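# Place two yellow connectors from case lid into junction box

## Task

Take two of the yellow wire connectors that sit in the tool case's lid and get both into the steel junction box. Only one yellow connector inside earns partial credit. The task fails if any other connector ends up in the box, including a third yellow one, whether or not a gripper is still holding it.

## Robot and tools

Robot: two arms, left_arm and right_arm, each ending in a two-finger gripper with a wrist camera (cam_left_wrist, cam_right_wrist, both 896x504). The fingers point along the gripper's +z axis and spread along its y axis. end_effector_position is the spot between the finger pads, roughly 1 cm short of the tips.

Frames: the scene frame has its origin at table-top height, halfway between the two nominal bases, with +z up, +x reaching out over the table and left_arm on the +y side. Image left and right do not follow arm names. Calibrated bases in the scene frame: left_arm at (-0.007, +0.254, +0.014) m, right_arm at (+0.017, -0.338, +0.003) m, both yawed only slightly (quat_wxyz about (1,0,0,-0.008) and (1,0,0,-0.021)), with +z up. Every hand pose, velocity and target an arm reports is in its own base frame, as is its wrist camera pose. Reported positions and orientations may be off by a few centimetres, more at long reach.

Row layout (shared by execute_actions and move): one flat list of 14 numbers covering both arms, even if one arm stays still: left_arm dx, dy, dz, rx, ry, rz, opening, then right_arm in the same order. Each value lies in [-1, 1]. The six pose values are offsets, not poses: they are measured from that arm's Hand target as it stood when the action or move began, along that Hand target's own axes. 1.0 equals 0.6 m of travel or 180 degrees of turn; rx, ry, rz form a single rotation vector. The opening is absolute: +1 fully open (0.094 m), -1 shut. Sending zeros for an arm's six pose values re-commands its current Hand target; a 0 in the opening slot really commands half-closed, so repeat the present opening (see Tool commands) to keep a gripper as it is.

execute_actions(actions, cameras): actions is a list of actions; each action is a table of at most 15 rows, one row per 1/30 s control step; if fewer than 15 rows, the last row is held for the remainder. All rows in an action count from the action's starting Hand target, not from the row before, so repeating an offset in a new action moves further. An empty list just reports state and images. cameras picks images: omitted, null or ["all"] gives all, [] gives none; an unknown name invalidates the call.

move(target, speed, blend, opening_speed, blocking, cameras): straight-line paths for both grippers. target is one 14-number row or a list of up to 15 rows, every row again offset from the same starting Hand targets. speed is path top speed in m/s, 0.002 to 4.3, default 0.25 (turning capped at twice that in rad/s), one value or one per target. blend, in metres, rounds corners of a list (default 0 stops at each target). opening_speed (0.2 or more, scale units per second) ramps finger changes; use it near its minimum for fragile items. A move lasts at least 0.5 s and at most 10 s; paths do not avoid obstacles or the other arm. Faster moves stray more and hit harder. blocking=false returns after about 0.5 s while the move continues. The result adds a move: line with the ending (done, off_target, moving, held, fault) and any limits (paced means the pose was clipped, held means steps were withheld). done means at rest within 10 mm and 2 degrees; it says nothing about contact.

wait(seconds 0 to 10): lets time pass while arms keep their last command. stop: brakes a running move. zoom_image(camera, region [x0, y0, x1, y1] in pixels, at most 504 by 504): closer look at that camera's latest image. finished_scene(scene 1): ends irreversibly; the goal must hold with no help from the robot.

Result lines: end_effector_position (m) and end_effector_quat_wxyz per arm in its base frame; Hand target (last commanded pose after clipping, the origin of the next offsets); Tool commands; grip_measured (finger opening on the -1..+1 scale; the last Joint positions entry is the opening in metres); Joint positions, Joint velocities ("within noise" means still), Joint torques (same order, gripper excluded; entries 3 and 4 wrap at ±28 N m); step readings of end_effector_position for action calls; MOTOR HOT and OVER-TEMPERATURE FAULT warnings. Joint ranges are given per joint in radians.

Behaviour: per step, commanded orientation is limited to 40 degrees from the measured one. Grippers often stop a centimetre or so short of the Hand target due to friction or weight; that is not contact. A following command (even zeros) retries; if still short, add the gap as an offset. An arm blocked by an object keeps pushing until commanded back past its gripper.

Gripping: empty grip_measured can read up to about 2.7 mm wide; on a hard part it reads somewhat below the part's width. Commanding well below first-touch reading squeezes at full force (about 50 to 64 N per pad). To release, command an opening clearly above grip_measured.

Avoid: dropping parts or releasing them while moving, fast impacts and hard presses, any arm-to-arm contact (including closing on the other arm's fingers, which can end the scene), paths passing near an arm's own base (go around), and anything leaving the table. Loose objects may get nudged now and then. Long holds, stretched poses or pushing at unreachable targets heat motors; at 100 °C that arm goes limp for 30 to 60 s or more. Thinking time lets the simulation run on.

Each tool is called after ">>>" as name(argument=value, ...), one argument or row to a line, values as JSON.

## Session

>>> execute_actions(
  actions=[],
)

Scene clock: 0.00 s.
left_arm: end_effector_position=(+0.5005, -0.3528, +0.2458) grip_measured=+1.000 end_effector_quat_wxyz=(+0.133, +0.355, +0.909, -0.175) | right_arm: end_effector_position=(+0.8504, -0.0059, +0.3495) grip_measured=+1.000 end_effector_quat_wxyz=(+0.446, -0.139, +0.702, +0.537)
Joint positions: left_arm=[-0.53 1.737 1.68 -1.183 0.301 0.163 0.094] | right_arm=[-0.201 2.316 2.311 -0.083 -1.273 0.597 0.094]
Joint velocities: within noise
Joint torques (N m): no reading
Heat: left arm: hottest elbow 33 °C; right arm: hottest wrist pitch 36 °C.
Hand target: left_arm +0.5067, -0.3565, +0.2641; +0.153, +0.356, +0.904, -0.178 | right_arm +0.8536, -0.0065, +0.3495; +0.449, -0.142, +0.701, +0.536
Tool commands: left_gripper/opening=+1.0 right_gripper/opening=+1.0

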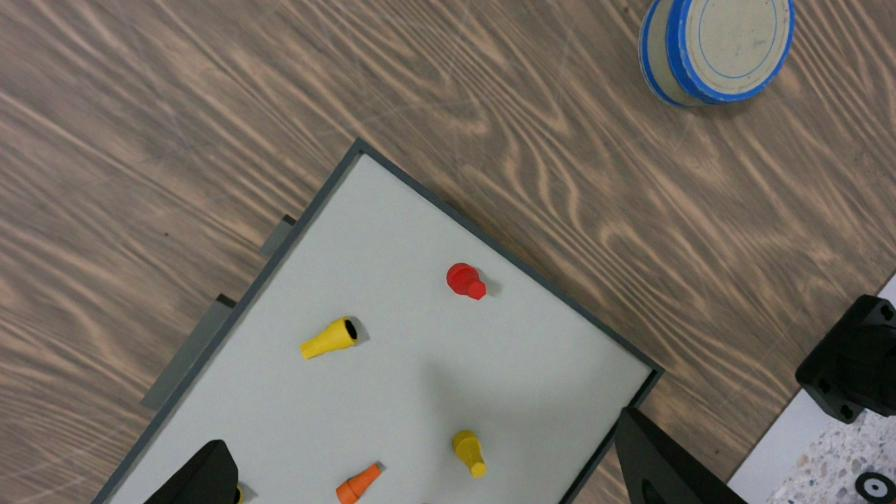

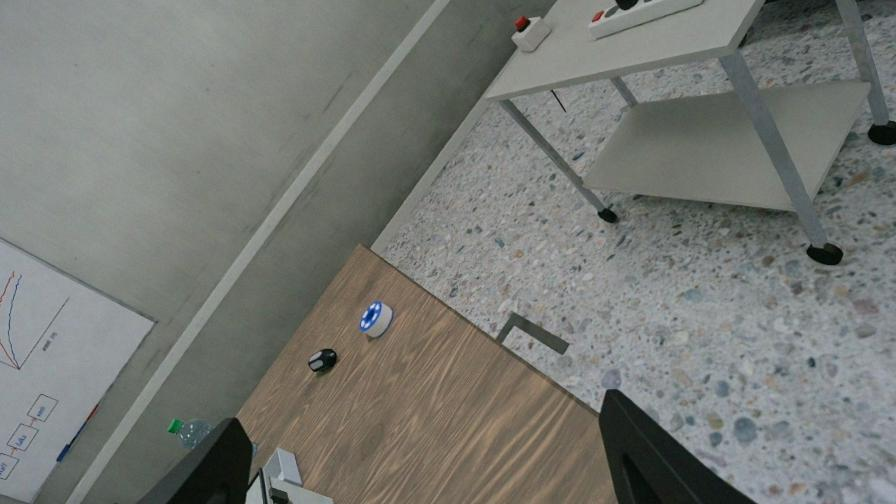

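>>> move(
  target=[0.205,0.043,-0.4495,-0.178,-0.0708,-0.1917,1,0,0,0,0,0,0,1],
  speed=0.4,
)

Scene clock: 33.07 s.
left_arm: end_effector_position=(+0.3946, -0.1519, +0.4310) grip_measured=+1.000 end_effector_quat_wxyz=(+0.267, +0.012, +0.963, +0.006) | right_arm: end_effector_position=(+0.8504, -0.0059, +0.3495) grip_measured=+1.000 end_effector_quat_wxyz=(+0.446, -0.139, +0.702, +0.537)
Joint positions: left_arm=[-0.462 1.205 1.566 -1.44 -0.237 -0.378 0.094] | right_arm=[-0.201 2.316 2.311 -0.083 -1.273 0.597 0.094]
Joint velocities: within noise
Joint torques (N m): left_arm=[-0.38 -5.3 12.14 0.51 -0.3 -0.24] | right_arm=[-1.32 -26.99 10.97 2.02 -0.01 -0.11]
Heat: left arm: hottest elbow 39 °C; right arm: hottest elbow 38 °C.
Hand target: left_arm +0.3984, -0.1500, +0.4489; +0.281, -0.001, +0.960, +0.000 | right_arm +0.8536, -0.0065, +0.3495; +0.449, -0.142, +0.701, +0.536
Off the commanded pose: left_arm 0.018 m, 2 deg | right_arm 0.003 m, 1 deg.
move: off_target (left_arm)
camera_calibration:
cam_left_wrist: T_world_to_cam=[[-0.0846424, -0.996411, 0.000853646, -0.121332], [-0.995988, 0.0846314, 0.0290632, 0.444917], [-0.0290311, 0.00160975, -0.999577, 0.543279], [0, 0, 0, 1]] pos_world=[0.448634, -0.159425, 0.530222]

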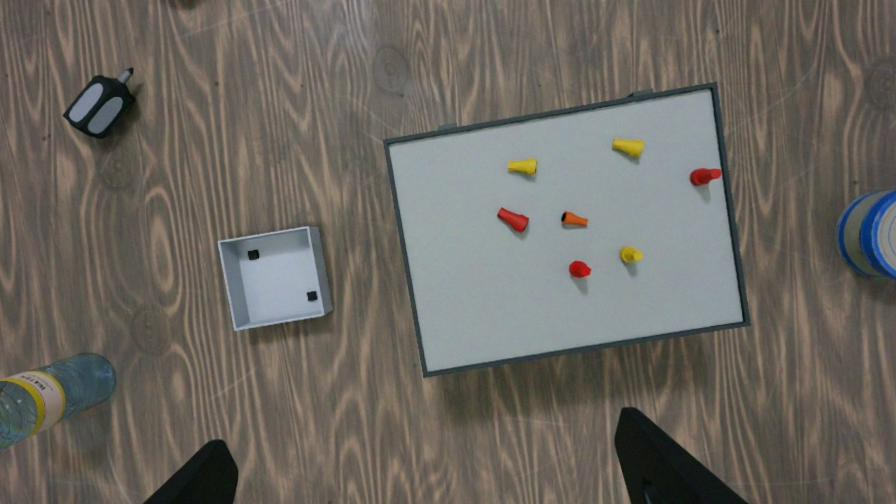

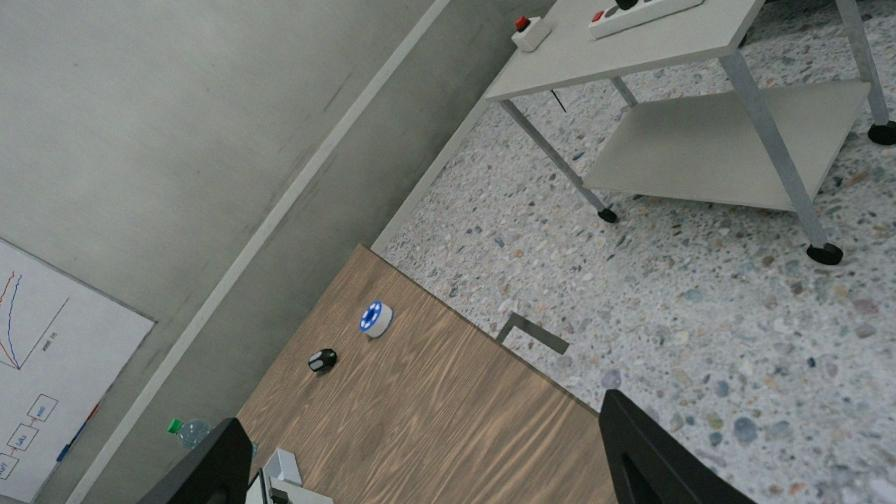

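>>> zoom_image(
  camera="cam_left_wrist",
  region=[380, 80, 760, 390],
)

>>> zoom_image(
  camera="cam_left_wrist",
  region=[200, 200, 380, 350],
)

Scaled by 1.326 from the camera's 896x504 image, which has a finer 1280x720 frame.

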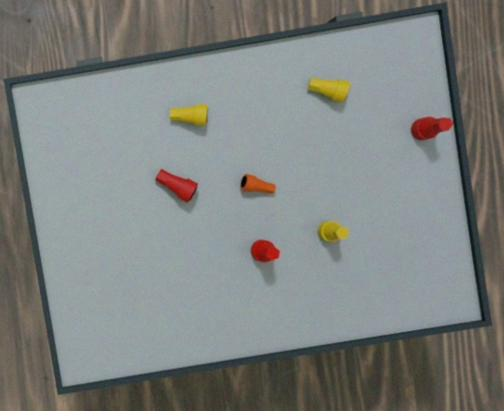

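Scaled by 2.800 from the camera's 896x504 image, which has a finer 1280x720 frame.

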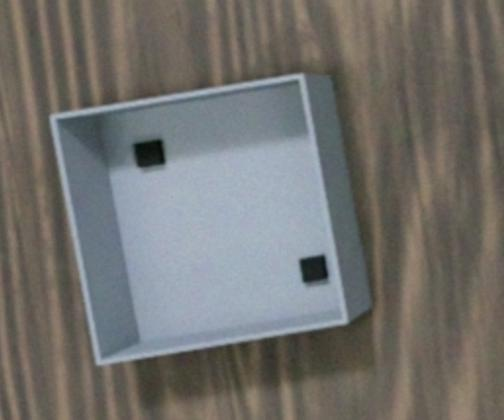

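>>> move(
  target=[0.1815,-0.285,0.337,0.142,0.142,0.485,0,0,0,0,0,0,0,1],
  cameras=["cam_left_wrist"],
  speed=0.6,
)

Scene clock: 76.87 s.
left_arm: end_effector_position=(+0.4023, -0.3102, +0.1955) grip_measured=+0.002 end_effector_quat_wxyz=(-0.027, +0.701, +0.712, -0.003) | right_arm: end_effector_position=(+0.8504, -0.0059, +0.3495) grip_measured=+1.000 end_effector_quat_wxyz=(+0.446, -0.139, +0.702, +0.537)
Joint positions: left_arm=[-0.656 1.715 1.572 -1.482 0 0.899 0.047] | right_arm=[-0.201 2.316 2.311 -0.083 -1.273 0.597 0.094]
Joint velocities: within noise
Joint torques (N m): left_arm=[-1.14 -12.1 13.34 -0.49 0.06 0.02] | right_arm=[-1.26 -26.93 10.99 2.02 -0.01 -0.11]
Heat: left arm: hottest elbow 47 °C; right arm: hottest elbow 41 °C.
Hand target: left_arm +0.4160, -0.3210, +0.2199; +0.000, +0.707, +0.708, +0.000 | right_arm +0.8536, -0.0065, +0.3495; +0.449, -0.142, +0.701, +0.536
Off the commanded pose: left_arm 0.030 m, 3 deg | right_arm 0.003 m, 1 deg.
move: off_target (left_arm)
camera_calibration:
cam_left_wrist: T_world_to_cam=[[-0.995158, 0.0289546, 0.093926, 0.388043], [0.0770801, 0.822844, 0.563016, 0.165719], [-0.0609845, 0.56753, -0.821091, 0.461973], [0, 0, 0, 1]] pos_world=[0.401564, -0.40978, 0.249572]
Images, in order (width x height): cam_left_wrist 896x504.

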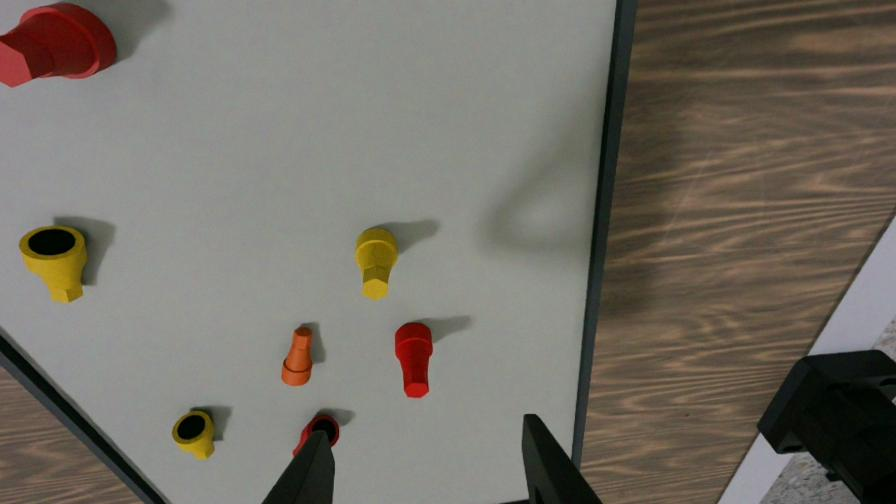

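>>> move(
  target=[-0.024,0.022,0.06,0,0,0,0,0,0,0,0,0,0,1],
  cameras=["cam_left_wrist"],
)

Scene clock: 87.00 s.
left_arm: end_effector_position=(+0.4151, -0.3200, +0.1632) grip_measured=+0.002 end_effector_quat_wxyz=(-0.033, +0.702, +0.712, -0.004) | right_arm: end_effector_position=(+0.8504, -0.0059, +0.3495) grip_measured=+1.000 end_effector_quat_wxyz=(+0.446, -0.139, +0.702, +0.537)
Joint positions: left_arm=[-0.656 1.779 1.572 -1.429 0 0.9 0.047] | right_arm=[-0.201 2.316 2.311 -0.083 -1.273 0.597 0.094]
Joint velocities: within noise
Joint torques (N m): left_arm=[-1.55 -12.86 12.48 0.17 0.08 -0.03] | right_arm=[-1.26 -26.99 10.97 2.03 -0.01 -0.11]
Heat: left arm: hottest elbow 49 °C; right arm: hottest shoulder 41 °C.
Hand target: left_arm +0.4293, -0.3354, +0.1840; +0.001, +0.707, +0.708, +0.000 | right_arm +0.8536, -0.0065, +0.3495; +0.449, -0.142, +0.701, +0.536
Off the commanded pose: left_arm 0.029 m, 4 deg | right_arm 0.003 m, 1 deg.
move: off_target (left_arm)
camera_calibration:
cam_left_wrist: T_world_to_cam=[[-0.994305, 0.0290449, 0.102536, 0.402373], [0.0824635, 0.819149, 0.567622, 0.186885], [-0.0675059, 0.572845, -0.816879, 0.445479], [0, 0, 0, 1]] pos_world=[0.414742, -0.419964, 0.216565]
Images, in order (width x height): cam_left_wrist 896x504.

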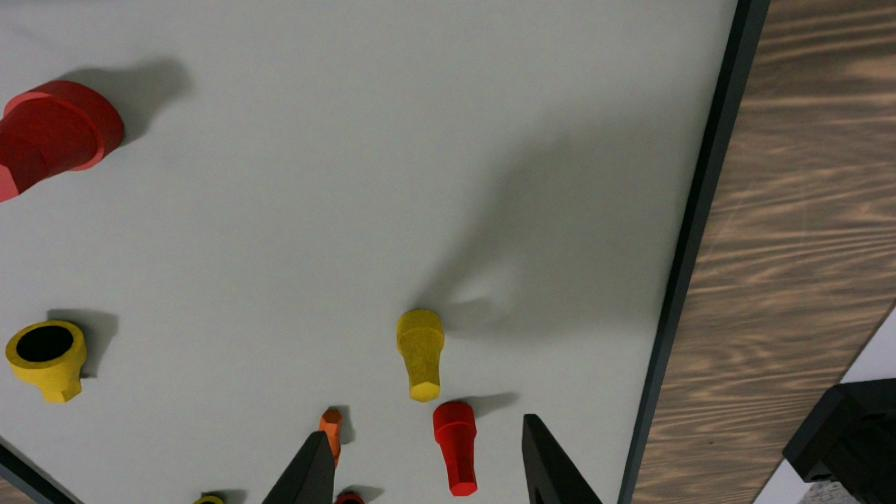

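>>> move(
  target=[-0.008,0.002,0.048,-0.017,-0.013,0,0,0,0,0,0,0,0,1],
  cameras=["cam_left_wrist"],
  speed=0.15,
)

Scene clock: 99.53 s.
left_arm: end_effector_position=(+0.4333, -0.3369, +0.1496) grip_measured=+0.002 end_effector_quat_wxyz=(+0.024, +0.703, +0.711, +0.003) | right_arm: end_effector_position=(+0.8504, -0.0059, +0.3495) grip_measured=+1.000 end_effector_quat_wxyz=(+0.446, -0.139, +0.702, +0.537)
Joint positions: left_arm=[-0.66 1.778 1.535 -1.279 0 0.9 0.047] | right_arm=[-0.201 2.316 2.311 -0.083 -1.273 0.597 0.094]
Joint velocities: within noise
Joint torques (N m): left_arm=[-1.73 -14.1 7.9 0.42 0.03 -0.1] | right_arm=[-1.26 -26.99 10.99 2.02 -0.01 -0.11]
Heat: left arm: hottest elbow 51 °C; right arm: hottest elbow 42 °C.
Hand target: left_arm +0.4306, -0.3403, +0.1553; +0.034, +0.706, +0.707, +0.005 | right_arm +0.8536, -0.0065, +0.3495; +0.449, -0.142, +0.701, +0.536
Off the commanded pose: left_arm 0.007 m, 1 deg | right_arm 0.003 m, 1 deg.
move: done
camera_calibration:
cam_left_wrist: T_world_to_cam=[[-0.999256, 0.03718, 0.0102451, 0.440995], [0.0371504, 0.856692, 0.514488, 0.247123], [0.0103518, 0.514486, -0.857436, 0.397943], [0, 0, 0, 1]] pos_world=[0.427366, -0.432841, 0.209551]
Images, in order (width x height): cam_left_wrist 896x504.

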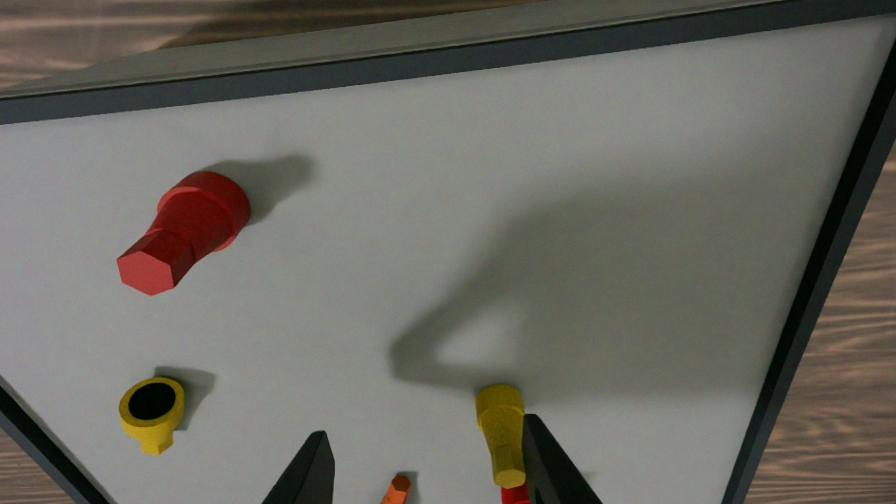

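>>> move(
  target=[
    [0,0,-0.04,0.0,0.0,0,0,0,0,0,0,0,0,1],
    [0.0205,-0.03,-0.0417,0.010,0.008,0,0,0,0,0,0,0,0,1],
  ],
  cameras=["cam_left_wrist"],
  speed=0.15,
)

Scene clock: 111.13 s.
left_arm: end_effector_position=(+0.4177, -0.3271, +0.1748) grip_measured=+0.002 end_effector_quat_wxyz=(+0.015, +0.705, +0.710, +0.002) | right_arm: end_effector_position=(+0.8504, -0.0059, +0.3495) grip_measured=+1.000 end_effector_quat_wxyz=(+0.446, -0.139, +0.702, +0.537)
Joint positions: left_arm=[-0.664 1.728 1.535 -1.347 0 0.9 0.047] | right_arm=[-0.201 2.316 2.311 -0.083 -1.273 0.597 0.094]
Joint velocities: within noise
Joint torques (N m): left_arm=[-1.73 -13.22 7.94 -0.32 0.02 -0.13] | right_arm=[-1.32 -26.93 10.97 2.03 -0.01 -0.11]
Heat: left arm: hottest elbow 51 °C; right arm: hottest shoulder 42 °C.
Hand target: left_arm +0.4112, -0.3270, +0.1787; +0.014, +0.706, +0.708, +0.002 | right_arm +0.8536, -0.0065, +0.3495; +0.449, -0.142, +0.701, +0.536
Off the commanded pose: left_arm 0.008 m, 0 deg | right_arm 0.003 m, 1 deg.
move: done
camera_calibration:
cam_left_wrist: T_world_to_cam=[[-0.998875, 0.0404046, 0.0248247, 0.423084], [0.0474215, 0.850829, 0.523298, 0.218649], [0.0000220381, 0.523887, -0.851788, 0.421064], [0, 0, 0, 1]] pos_world=[0.41223, -0.423717, 0.233735]
Images, in order (width x height): cam_left_wrist 896x504.

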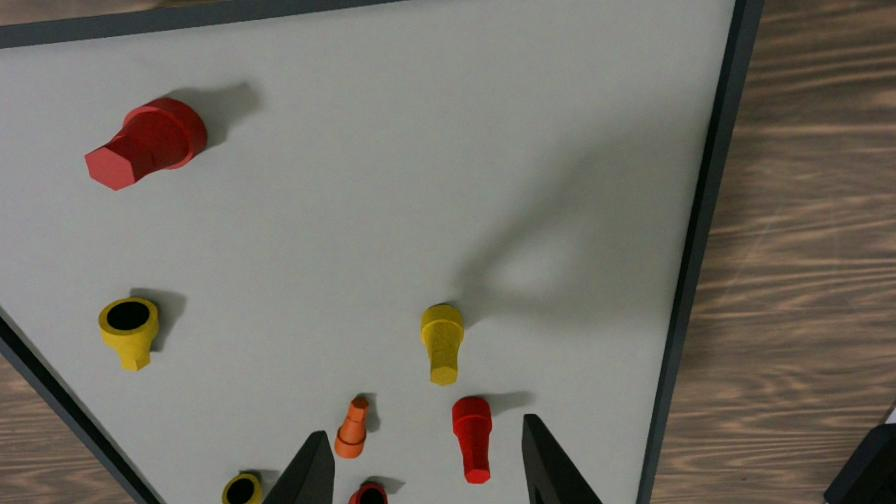

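>>> move(
  target=[0.005,-0.005,0.068,0,0,0,0,0,0,0,0,0,0,1],
  cameras=["cam_left_wrist"],
  speed=0.12,
)

Scene clock: 118.37 s.
left_arm: end_effector_position=(+0.4112, -0.3221, +0.1427) grip_measured=+0.002 end_effector_quat_wxyz=(+0.014, +0.705, +0.710, +0.002) | right_arm: end_effector_position=(+0.8504, -0.0059, +0.3495) grip_measured=+1.000 end_effector_quat_wxyz=(+0.446, -0.139, +0.702, +0.537)
Joint positions: left_arm=[-0.664 1.728 1.448 -1.262 0 0.9 0.047] | right_arm=[-0.201 2.316 2.311 -0.083 -1.273 0.597 0.094]
Joint velocities: within noise
Joint torques (N m): left_arm=[-1.61 -11.75 7.76 0.36 0.02 -0.12] | right_arm=[-1.26 -26.93 10.99 2 -0.01 -0.11]
Heat: left arm: hottest elbow 50 °C; right arm: hottest elbow 43 °C.
Hand target: left_arm +0.4092, -0.3247, +0.1379; +0.014, +0.706, +0.708, +0.002 | right_arm +0.8536, -0.0065, +0.3495; +0.449, -0.142, +0.701, +0.536
Off the commanded pose: left_arm 0.006 m, 0 deg | right_arm 0.003 m, 1 deg.
move: done
camera_calibration:
cam_left_wrist: T_world_to_cam=[[-0.998841, 0.0403423, 0.0262615, 0.417056], [0.0481225, 0.850223, 0.524219, 0.230818], [-0.00117987, 0.524875, -0.851179, 0.391793], [0, 0, 0, 1]] pos_world=[0.405927, -0.418714, 0.201534]
Images, in order (width x height): cam_left_wrist 896x504.

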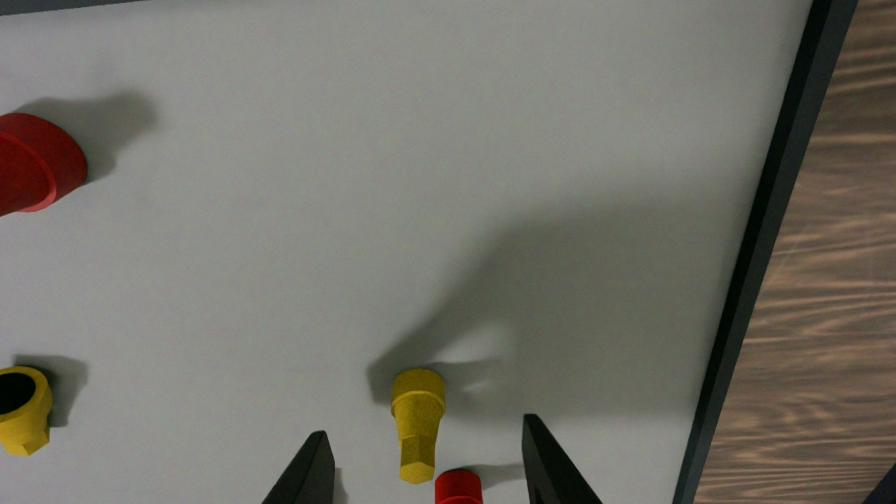

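>>> move(
  target=[-0.004,0.009,0.02,0,0,0,0,0,0,0,0,0,0,1],
  cameras=["cam_left_wrist"],
  speed=0.1,
)

Scene clock: 123.57 s.
left_arm: end_effector_position=(+0.4159, -0.3258, +0.1315) grip_measured=+0.002 end_effector_quat_wxyz=(+0.015, +0.705, +0.710, +0.002) | right_arm: end_effector_position=(+0.8504, -0.0059, +0.3495) grip_measured=+1.000 end_effector_quat_wxyz=(+0.446, -0.139, +0.702, +0.537)
Joint positions: left_arm=[-0.664 1.751 1.448 -1.239 0 0.9 0.047] | right_arm=[-0.201 2.316 2.311 -0.083 -1.273 0.597 0.094]
Joint velocities: within noise
Joint torques (N m): left_arm=[-1.26 -12.04 7.77 0.4 0.02 -0.09] | right_arm=[-1.32 -26.93 10.97 2 0 -0.11]
Heat: left arm: hottest elbow 50 °C; right arm: hottest elbow 43 °C.
Hand target: left_arm +0.4149, -0.3273, +0.1261; +0.014, +0.706, +0.708, +0.002 | right_arm +0.8536, -0.0065, +0.3495; +0.449, -0.142, +0.701, +0.536
Off the commanded pose: left_arm 0.006 m, 0 deg | right_arm 0.003 m, 1 deg.
move: done
camera_calibration:
cam_left_wrist: T_world_to_cam=[[-0.998861, 0.0403866, 0.0254255, 0.422275], [0.0477211, 0.850597, 0.523647, 0.239909], [-0.000478513, 0.524264, -0.851556, 0.383767], [0, 0, 0, 1]] pos_world=[0.410529, -0.422316, 0.190435]
Images, in order (width x height): cam_left_wrist 896x504.

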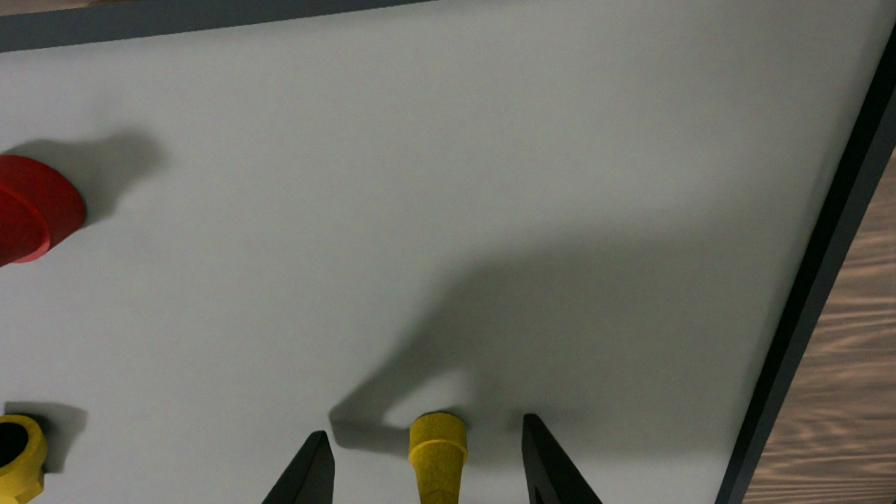

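>>> move(
  target=[0,0,-0.007,0,0,0,-0.85,0,0,0,0,0,0,1],
  cameras=["cam_left_wrist"],
  opening_speed=0.6,
)

Scene clock: 129.07 s.
left_arm: end_effector_position=(+0.4160, -0.3258, +0.1315) grip_measured=-0.774 end_effector_quat_wxyz=(+0.015, +0.705, +0.710, +0.002) | right_arm: end_effector_position=(+0.8504, -0.0059, +0.3495) grip_measured=+1.000 end_effector_quat_wxyz=(+0.446, -0.139, +0.702, +0.537)
Joint positions: left_arm=[-0.664 1.751 1.448 -1.238 0 0.9 0.011] | right_arm=[-0.201 2.316 2.311 -0.083 -1.273 0.597 0.094]
Joint velocities: within noise
Joint torques (N m): left_arm=[-1.32 -12.1 8.24 -0.01 0.02 -0.09] | right_arm=[-1.26 -26.93 10.97 2 -0.01 -0.11]
Heat: left arm: hottest elbow 50 °C; right arm: hottest shoulder 43 °C.
Hand target: left_arm +0.4148, -0.3272, +0.1303; +0.014, +0.706, +0.708, +0.002 | right_arm +0.8536, -0.0065, +0.3495; +0.449, -0.142, +0.701, +0.536
Off the commanded pose: left_arm 0.002 m, 0 deg | right_arm 0.003 m, 1 deg.
move: done
camera_calibration:
cam_left_wrist: T_world_to_cam=[[-0.99887, 0.0403811, 0.0250574, 0.422452], [0.0475234, 0.850714, 0.523477, 0.240153], [-0.000178104, 0.524076, -0.851672, 0.383639], [0, 0, 0, 1]] pos_world=[0.41063, -0.422416, 0.190435]
Images, in order (width x height): cam_left_wrist 896x504.

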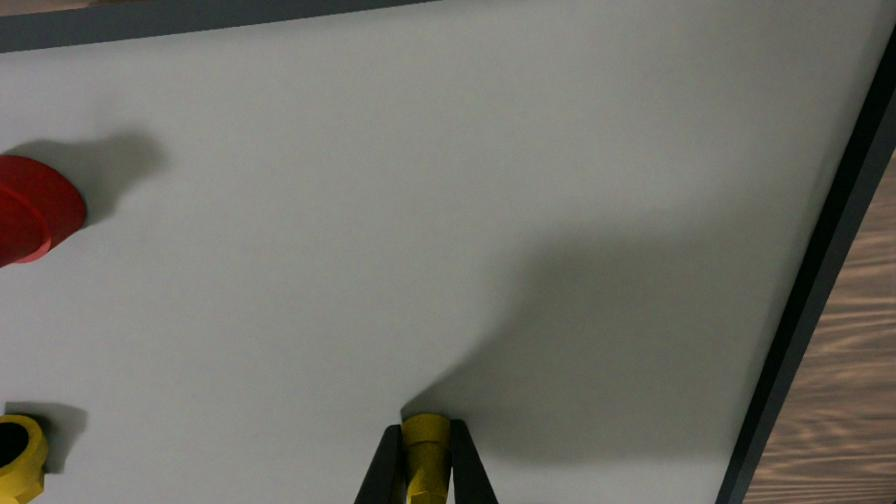

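>>> move(
  target=[
    [0,0,-0.133,0,0,0,-0.85,0,0,0,0,0,0,1],
    [0.5,0,-0.133,0,0,0,-0.85,0,0,0,0,0,0,1],
  ],
  cameras=["cam_left_wrist"],
  blend=0.03,
)

Scene clock: 136.47 s.
left_arm: end_effector_position=(+0.4131, -0.0253, +0.2026) grip_measured=-0.776 end_effector_quat_wxyz=(+0.007, +0.702, +0.712, -0.002) | right_arm: end_effector_position=(+0.8504, -0.0059, +0.3495) grip_measured=+1.000 end_effector_quat_wxyz=(+0.446, -0.139, +0.702, +0.537)
Joint positions: left_arm=[-0.055 1.43 1.255 -1.388 0.012 1.501 0.011] | right_arm=[-0.201 2.316 2.311 -0.083 -1.273 0.597 0.094]
Joint velocities: within noise
Joint torques (N m): left_arm=[-1.03 -9.17 7.92 0.28 0.22 0.03] | right_arm=[-1.32 -26.93 10.96 2.02 -0.01 -0.11]
Heat: left arm: hottest elbow 50 °C; right arm: hottest shoulder 43 °C.
Hand target: left_arm +0.4125, -0.0260, +0.2052; +0.014, +0.707, +0.707, +0.003 | right_arm +0.8536, -0.0065, +0.3495; +0.449, -0.142, +0.701, +0.536
Off the commanded pose: left_arm 0.003 m, 1 deg | right_arm 0.003 m, 1 deg.
move: done
camera_calibration:
cam_left_wrist: T_world_to_cam=[[-0.998568, 0.0323086, 0.0426371, 0.401729], [0.049975, 0.847753, 0.528031, -0.0545622], [-0.0190858, 0.529406, -0.848154, 0.293858], [0, 0, 0, 1]] pos_world=[0.409489, -0.122294, 0.260919]
Images, in order (width x height): cam_left_wrist 896x504.

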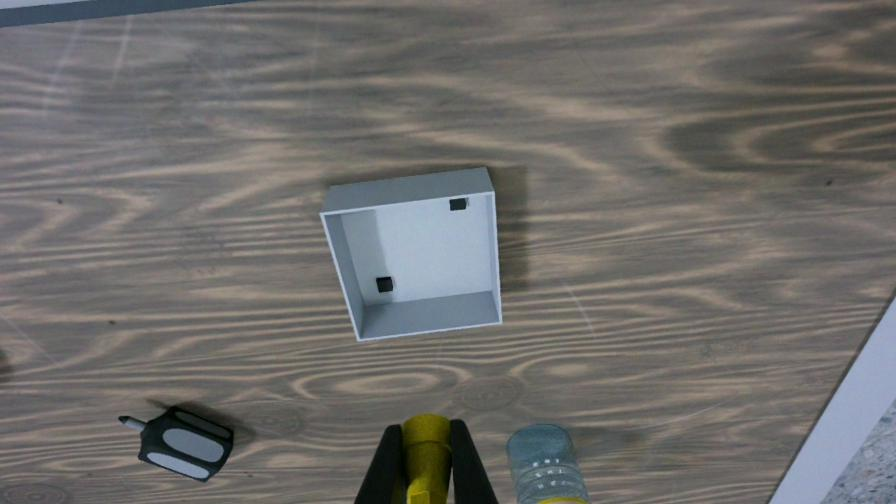

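>>> move(
  target=[
    [0.117,-0.03,0,0,0,0,-0.85,0,0,0,0,0,0,1],
    [0.117,-0.03,0.25,0,0,0,-0.85,0,0,0,0,0,0,1],
  ],
  cameras=["cam_left_wrist"],
  speed=0.2,
)

Scene clock: 154.43 s.
left_arm: end_effector_position=(+0.3969, +0.0446, +0.0556) grip_measured=-0.776 end_effector_quat_wxyz=(+0.011, +0.700, +0.714, +0.002) | right_arm: end_effector_position=(+0.8504, -0.0059, +0.3495) grip_measured=+1.000 end_effector_quat_wxyz=(+0.446, -0.139, +0.702, +0.537)
Joint positions: left_arm=[0.12 1.535 0.953 -0.972 0.016 1.672 0.011] | right_arm=[-0.201 2.316 2.311 -0.083 -1.273 0.597 0.094]
Joint velocities: within noise
Joint torques (N m): left_arm=[-1.55 -8.06 6.94 0.25 0.22 0.02] | right_arm=[-1.2 -26.99 10.95 2 -0.01 -0.11]
Heat: left arm: hottest elbow 49 °C; right arm: hottest shoulder 43 °C.
Hand target: left_arm +0.3979, +0.0417, +0.0536; +0.014, +0.707, +0.708, +0.002 | right_arm +0.8536, -0.0065, +0.3495; +0.449, -0.142, +0.701, +0.536
Off the commanded pose: left_arm 0.004 m, 1 deg | right_arm 0.003 m, 1 deg.
move: done
camera_calibration:
cam_left_wrist: T_world_to_cam=[[-0.999107, 0.0285748, 0.0311223, 0.39061], [0.0406952, 0.848865, 0.527041, -0.0317526], [-0.0113585, 0.527836, -0.84927, 0.128994], [0, 0, 0, 1]] pos_world=[0.393019, -0.0522956, 0.114129]
Images, in order (width x height): cam_left_wrist 896x504.

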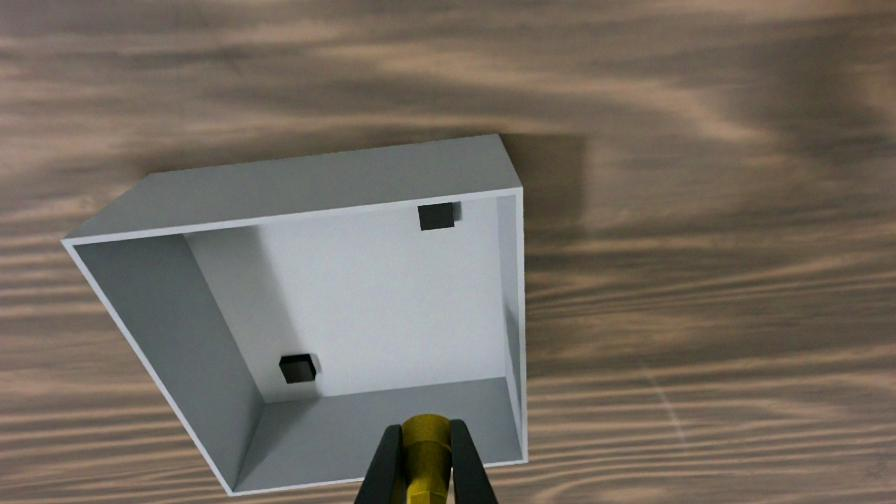

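>>> move(
  target=[
    [-0.017,0.025,0,0,0,0,-0.85,0,0,0,0,0,0,1],
    [-0.017,0.025,0.065,0,0,0,-0.85,0,0,0,0,0,0,1],
  ],
  cameras=["cam_left_wrist"],
  speed=0.12,
)

Scene clock: 164.90 s.
left_arm: end_effector_position=(+0.4140, +0.0336, +0.0186) grip_measured=-0.776 end_effector_quat_wxyz=(+0.013, +0.709, +0.705, +0.003) | right_arm: end_effector_position=(+0.8504, -0.0059, +0.3495) grip_measured=+1.000 end_effector_quat_wxyz=(+0.446, -0.139, +0.702, +0.537)
Joint positions: left_arm=[0.089 1.633 0.953 -0.871 0.016 1.665 0.011] | right_arm=[-0.201 2.316 2.311 -0.083 -1.273 0.597 0.094]
Joint velocities: within noise
Joint torques (N m): left_arm=[-1.55 -8.7 6.42 0.25 0.17 -0.24] | right_arm=[-1.26 -26.99 10.97 2 -0.01 -0.11]
Heat: left arm: hottest elbow 49 °C; right arm: hottest shoulder 44 °C.
Hand target: left_arm +0.4139, +0.0310, +0.0152; +0.014, +0.706, +0.708, +0.003 | right_arm +0.8536, -0.0065, +0.3495; +0.449, -0.142, +0.701, +0.536
Off the commanded pose: left_arm 0.004 m, 0 deg | right_arm 0.003 m, 1 deg.
move: done
camera_calibration:
cam_left_wrist: T_world_to_cam=[[-0.998241, 0.0529808, 0.0265974, 0.408006], [0.0590369, 0.84766, 0.527246, -0.0110826], [0.00538834, 0.527889, -0.849297, 0.096599], [0, 0, 0, 1]] pos_world=[0.407423, -0.0632157, 0.0770325]
Images, in order (width x height): cam_left_wrist 896x504.

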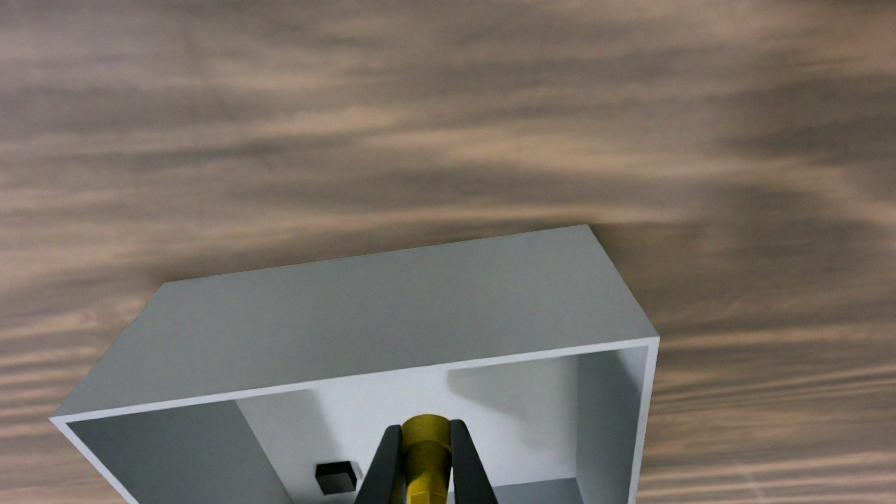

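>>> move(
  target=[0,0,0.017,0,0,0,-0.85,0,0,0,0,0,0,1],
  cameras=["cam_left_wrist"],
  speed=0.06,
)

Scene clock: 169.33 s.
left_arm: end_effector_position=(+0.4153, +0.0337, +0.0095) grip_measured=-0.776 end_effector_quat_wxyz=(+0.014, +0.709, +0.705, +0.004) | right_arm: end_effector_position=(+0.8504, -0.0059, +0.3495) grip_measured=+1.000 end_effector_quat_wxyz=(+0.446, -0.139, +0.702, +0.537)
Joint positions: left_arm=[0.089 1.651 0.946 -0.842 0.016 1.665 0.011] | right_arm=[-0.201 2.316 2.311 -0.083 -1.273 0.597 0.094]
Joint velocities: within noise
Joint torques (N m): left_arm=[-1.55 -8.64 6.13 0.31 0.17 -0.24] | right_arm=[-1.26 -26.93 10.97 2.02 -0.01 -0.11]
Heat: left arm: hottest elbow 49 °C; right arm: hottest shoulder 44 °C.
Hand target: left_arm +0.4141, +0.0308, +0.0049; +0.014, +0.707, +0.708, +0.002 | right_arm +0.8536, -0.0065, +0.3495; +0.449, -0.142, +0.701, +0.536
Off the commanded pose: left_arm 0.005 m, 0 deg | right_arm 0.003 m, 1 deg.
move: done
camera_calibration:
cam_left_wrist: T_world_to_cam=[[-0.998336, 0.0526347, 0.0235696, 0.409671], [0.0571419, 0.847561, 0.527613, -0.00569954], [0.00779402, 0.528081, -0.849158, 0.0878324], [0, 0, 0, 1]] pos_world=[0.40863, -0.0631149, 0.067935]
Images, in order (width x height): cam_left_wrist 896x504.

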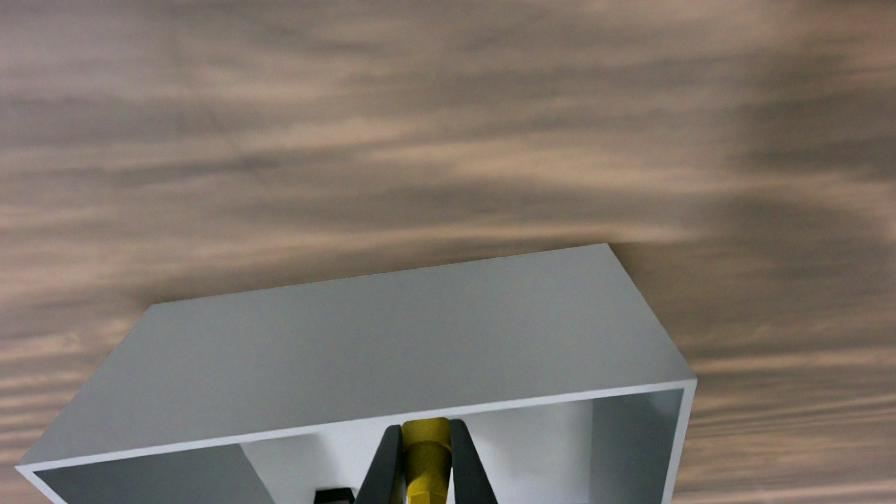

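>>> move(
  target=[
    [0,0,0,0,0,0,-0.5,0,0,0,0,0,0,1],
    [0,0,-0.12,0,0,0,-0.5,0,0,0,0,0,0,1],
  ],
  cameras=["cam_left_wrist"],
  speed=0.15,
  opening_speed=0.5,
)

>>> move(
  target=[
    [0,0,-0.21,0,0,0,-0.5,0,0,0,0,0,0,1],
    [-0.6,0.165,-0.18,0,0,0.094,-0.0,0,0,0,0,0,0,1],
  ],
  cameras=["cam_left_wrist"],
  speed=0.35,
  blend=[0.04, 0],
)

Scene clock: 184.57 s.
left_arm: end_effector_position=(+0.3890, +0.0313, +0.0557) grip_measured=-0.502 end_effector_quat_wxyz=(-0.005, +0.709, +0.705, -0.018) | right_arm: end_effector_position=(+0.8504, -0.0059, +0.3495) grip_measured=+1.000 end_effector_quat_wxyz=(+0.446, -0.139, +0.702, +0.537)
Joint positions: left_arm=[0.089 1.543 0.962 -1.024 0.016 1.664 0.023] | right_arm=[-0.201 2.316 2.311 -0.083 -1.273 0.597 0.094]
Joint velocities: within noise
Joint torques (N m): left_arm=[-1.2 -9.11 11.32 -0.49 0.18 -0.2] | right_arm=[-1.32 -26.99 10.95 2 -0.01 -0.11]
Heat: left arm: hottest elbow 47 °C; right arm: hottest shoulder 44 °C.
Hand target: left_arm +0.4123, +0.0320, +0.0769; +0.014, +0.706, +0.708, +0.002 | right_arm +0.8536, -0.0065, +0.3495; +0.449, -0.142, +0.701, +0.536
Off the commanded pose: left_arm 0.032 m, 3 deg | right_arm 0.003 m, 1 deg.
move: off_target (left_arm)
camera_calibration:
cam_left_wrist: T_world_to_cam=[[-0.995342, 0.0524935, 0.0808672, 0.378018], [0.0870193, 0.850247, 0.519141, -0.0378335], [-0.0415056, 0.523759, -0.850855, 0.147876], [0, 0, 0, 1]] pos_world=[0.385687, -0.0651272, 0.114893]
Images, in order (width x height): cam_left_wrist 896x504.

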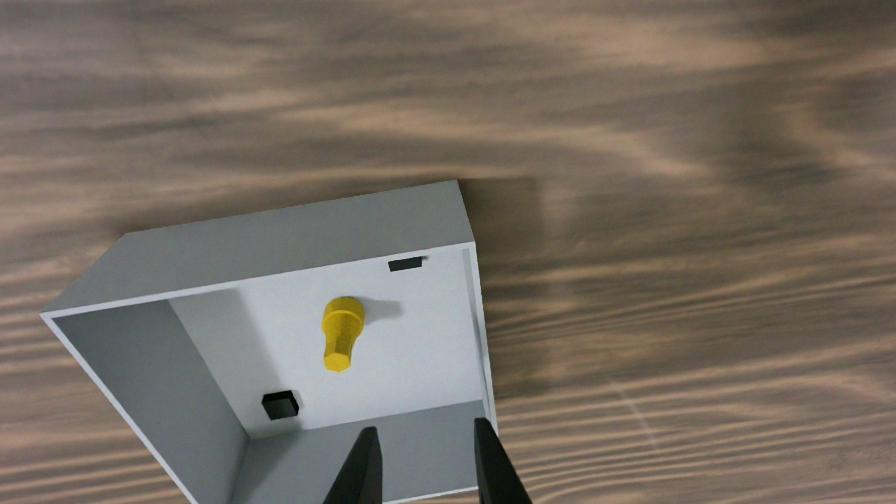

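Scene clock: 187.57 s.
left_arm: end_effector_position=(+0.4920, -0.3200, +0.1726) grip_measured=-0.002 end_effector_quat_wxyz=(-0.008, +0.808, +0.588, -0.005) | right_arm: end_effector_position=(+0.8504, -0.0059, +0.3495) grip_measured=+1.000 end_effector_quat_wxyz=(+0.446, -0.139, +0.702, +0.537)
Joint positions: left_arm=[-0.575 1.912 1.791 -1.469 0.004 1.309 0.047] | right_arm=[-0.201 2.316 2.311 -0.083 -1.273 0.597 0.094]
Joint velocities: within noise
Joint torques (N m): left_arm=[-0.38 -13.98 13.49 -0.43 -0.01 -0.23] | right_arm=[-1.32 -26.93 10.97 2.02 -0.01 -0.11]
Heat: left arm: hottest elbow 48 °C; right arm: hottest shoulder 44 °C.
Hand target: left_arm +0.5093, -0.3260, +0.1930; +0.013, +0.803, +0.596, +0.004 | right_arm +0.8536, -0.0065, +0.3495; +0.449, -0.142, +0.701, +0.536
Off the commanded pose: left_arm 0.027 m, 3 deg | right_arm 0.003 m, 1 deg.
move: off_target (left_arm); target 2's new opening was sent with left_arm's hand 0.027 m and 3 deg from that target
camera_calibration:
cam_left_wrist: T_world_to_cam=[[-0.933824, 0.350847, 0.0698429, 0.556709], [0.331523, 0.775403, 0.53744, 0.043836], [0.134403, 0.525029, -0.840405, 0.347733], [0, 0, 0, 1]] pos_world=[0.4586, -0.411881, 0.229795]
Images, in order (width x height): cam_left_wrist 896x504.

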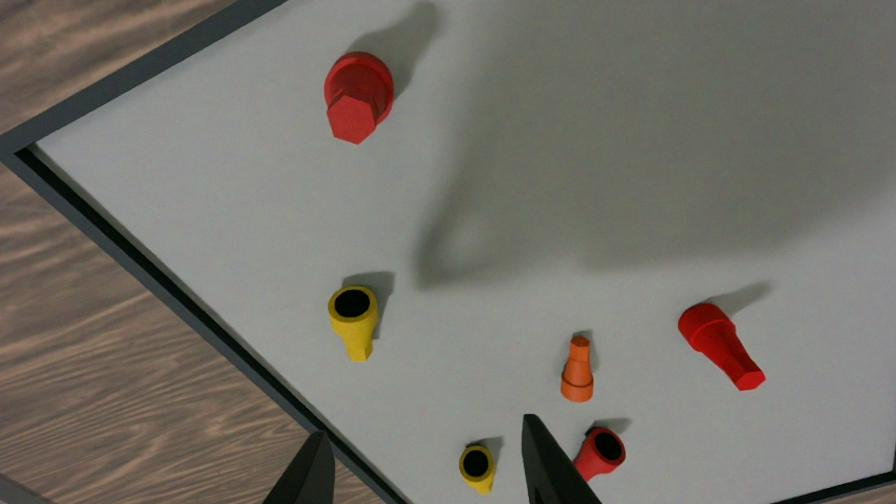

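>>> move(
  target=[-0.004,0.038,0.02,0,0,0.026,-0.4,0,0,0,0,0,0,1],
  cameras=["cam_left_wrist"],
  speed=0.15,
)

Scene clock: 206.00 s.
left_arm: end_effector_position=(+0.5130, -0.3303, +0.1601) grip_measured=-0.398 end_effector_quat_wxyz=(-0.009, +0.825, +0.565, -0.005) | right_arm: end_effector_position=(+0.8504, -0.0059, +0.3495) grip_measured=+1.000 end_effector_quat_wxyz=(+0.446, -0.139, +0.702, +0.537)
Joint positions: left_arm=[-0.571 1.984 1.868 -1.477 0.002 1.371 0.028] | right_arm=[-0.201 2.316 2.311 -0.083 -1.273 0.597 0.094]
Joint velocities: within noise
Joint torques (N m): left_arm=[-0.26 -14.97 13.48 -0.42 0.02 0.04] | right_arm=[-1.26 -26.93 10.97 2.02 0 -0.11]
Heat: left arm: hottest elbow 50 °C; right arm: hottest shoulder 44 °C.
Hand target: left_arm +0.5307, -0.3351, +0.1816; +0.013, +0.827, +0.563, +0.005 | right_arm +0.8536, -0.0065, +0.3495; +0.449, -0.142, +0.701, +0.536
Off the commanded pose: left_arm 0.028 m, 3 deg | right_arm 0.003 m, 1 deg.
move: off_target (left_arm)
camera_calibration:
cam_left_wrist: T_world_to_cam=[[-0.911851, 0.404258, 0.0714328, 0.586864], [0.376546, 0.754315, 0.537793, 0.0214162], [0.163524, 0.517285, -0.840045, 0.322284], [0, 0, 0, 1]] pos_world=[0.474368, -0.420112, 0.217294]
Images, in order (width x height): cam_left_wrist 896x504.

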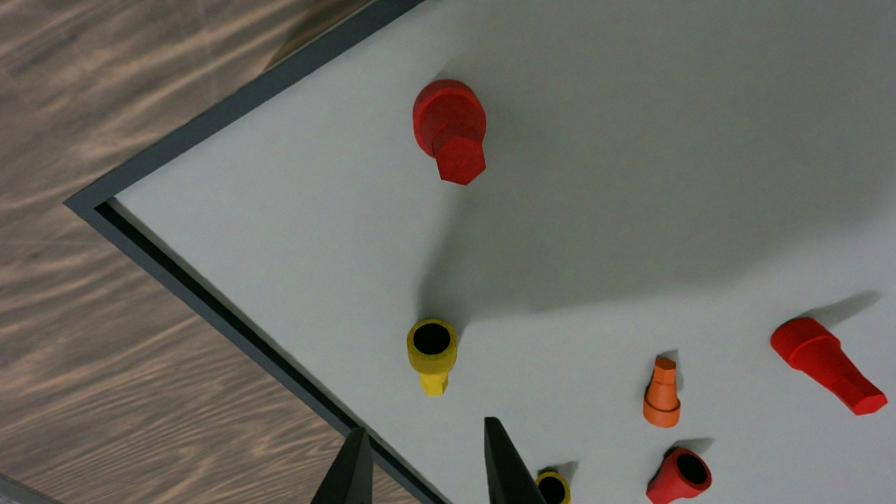

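>>> move(
  target=[0,0,0.035,0,0,0,-0.4,0,0,0,0,0,0,1],
  cameras=["cam_left_wrist"],
  speed=0.1,
)

Scene clock: 215.33 s.
left_arm: end_effector_position=(+0.5193, -0.3342, +0.1546) grip_measured=-0.398 end_effector_quat_wxyz=(+0.000, +0.825, +0.564, -0.001) | right_arm: end_effector_position=(+0.8504, -0.0059, +0.3495) grip_measured=+1.000 end_effector_quat_wxyz=(+0.446, -0.139, +0.702, +0.537)
Joint positions: left_arm=[-0.571 1.993 1.868 -1.448 0.002 1.372 0.028] | right_arm=[-0.201 2.316 2.311 -0.083 -1.273 0.597 0.094]
Joint velocities: within noise
Joint torques (N m): left_arm=[-0.26 -14.97 10.59 0.27 0.03 0.03] | right_arm=[-1.32 -26.99 11 2.02 -0.01 -0.11]
Heat: left arm: hottest elbow 54 °C; right arm: hottest shoulder 44 °C.
Hand target: left_arm +0.5311, -0.3355, +0.1605; +0.013, +0.827, +0.563, +0.005 | right_arm +0.8536, -0.0065, +0.3495; +0.449, -0.142, +0.701, +0.536
Off the commanded pose: left_arm 0.013 m, 2 deg | right_arm 0.003 m, 1 deg.
move: off_target (left_arm)
camera_calibration:
cam_left_wrist: T_world_to_cam=[[-0.912568, 0.405619, 0.0518894, 0.598425], [0.368176, 0.75977, 0.535907, 0.0314652], [0.17795, 0.508156, -0.842681, 0.308567], [0, 0, 0, 1]] pos_world=[0.479609, -0.423439, 0.212109]
Images, in order (width x height): cam_left_wrist 896x504.

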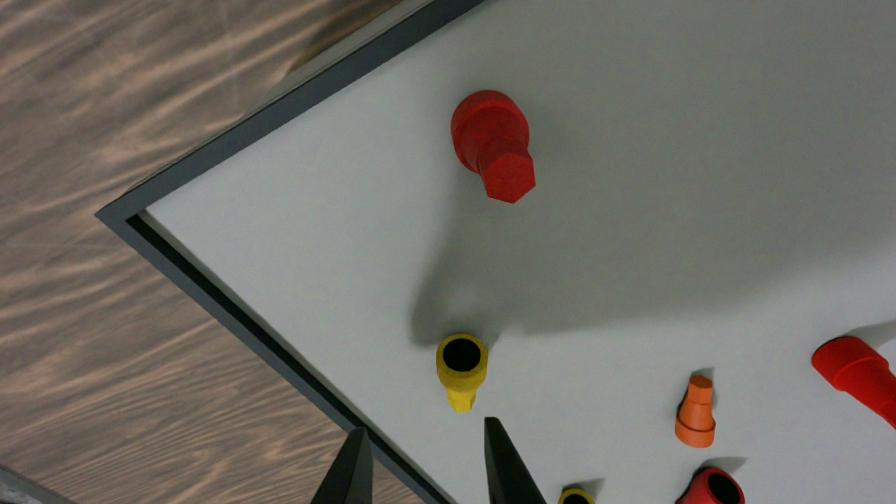

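>>> move(
  target=[-0.003,-0.0285,0.0175,0,0,0,-0.4,0,0,0,0,0,0,1],
  cameras=["cam_left_wrist"],
  speed=0.1,
)

Scene clock: 224.67 s.
left_arm: end_effector_position=(+0.5147, -0.3313, +0.1396) grip_measured=-0.398 end_effector_quat_wxyz=(+0.002, +0.825, +0.564, -0.001) | right_arm: end_effector_position=(+0.8504, -0.0059, +0.3495) grip_measured=+1.000 end_effector_quat_wxyz=(+0.446, -0.139, +0.702, +0.537)
Joint positions: left_arm=[-0.571 1.981 1.809 -1.396 0.002 1.372 0.028] | right_arm=[-0.201 2.316 2.311 -0.083 -1.273 0.597 0.094]
Joint velocities: within noise
Joint torques (N m): left_arm=[-0.97 -17.03 7.9 0.28 0.03 -0.06] | right_arm=[-1.26 -26.99 10.96 2 -0.01 -0.11]
Heat: left arm: hottest elbow 54 °C; right arm: hottest shoulder 45 °C.
Hand target: left_arm +0.5148, -0.3311, +0.1498; +0.013, +0.827, +0.563, +0.005 | right_arm +0.8536, -0.0065, +0.3495; +0.449, -0.142, +0.701, +0.536
Off the commanded pose: left_arm 0.010 m, 1 deg | right_arm 0.003 m, 1 deg.
move: done
camera_calibration:
cam_left_wrist: T_world_to_cam=[[-0.91276, 0.405778, 0.047053, 0.594597], [0.365981, 0.761151, 0.535451, 0.0406634], [0.18146, 0.505958, -0.843255, 0.292751], [0, 0, 0, 1]] pos_world=[0.474719, -0.420345, 0.197113]
Images, in order (width x height): cam_left_wrist 896x504.

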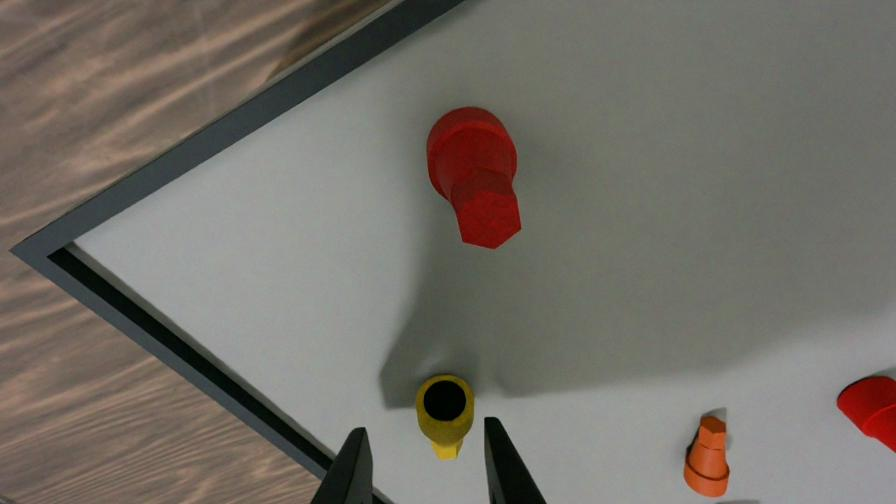

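>>> move(
  target=[0.0065,-0.007,0.016,0,0,0,-0.4,0,0,0,0,0,0,1],
  cameras=["cam_left_wrist"],
  speed=0.1,
)

Scene clock: 233.57 s.
left_arm: end_effector_position=(+0.5116, -0.3294, +0.1306) grip_measured=-0.398 end_effector_quat_wxyz=(+0.003, +0.825, +0.564, +0.000) | right_arm: end_effector_position=(+0.8504, -0.0059, +0.3495) grip_measured=+1.000 end_effector_quat_wxyz=(+0.446, -0.139, +0.702, +0.537)
Joint positions: left_arm=[-0.571 1.974 1.774 -1.366 0.002 1.372 0.028] | right_arm=[-0.201 2.316 2.311 -0.083 -1.273 0.597 0.094]
Joint velocities: within noise
Joint torques (N m): left_arm=[-0.56 -16.79 7.64 0.21 0.03 -0.01] | right_arm=[-1.32 -26.93 10.97 2 -0.01 -0.11]
Heat: left arm: hottest elbow 53 °C; right arm: hottest shoulder 45 °C.
Hand target: left_arm +0.5126, -0.3262, +0.1399; +0.013, +0.827, +0.563, +0.005 | right_arm +0.8536, -0.0065, +0.3495; +0.449, -0.142, +0.701, +0.536
Off the commanded pose: left_arm 0.010 m, 1 deg | right_arm 0.003 m, 1 deg.
move: done
camera_calibration:
cam_left_wrist: T_world_to_cam=[[-0.912858, 0.405826, 0.0446713, 0.591895], [0.364885, 0.761853, 0.535199, 0.045899], [0.183165, 0.504861, -0.843544, 0.283591], [0, 0, 0, 1]] pos_world=[0.471624, -0.418349, 0.188215]
Images, in order (width x height): cam_left_wrist 896x504.

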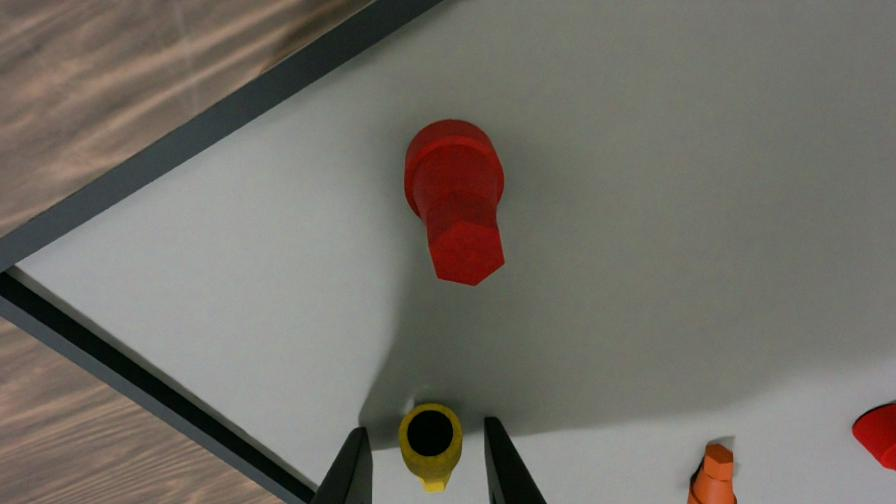

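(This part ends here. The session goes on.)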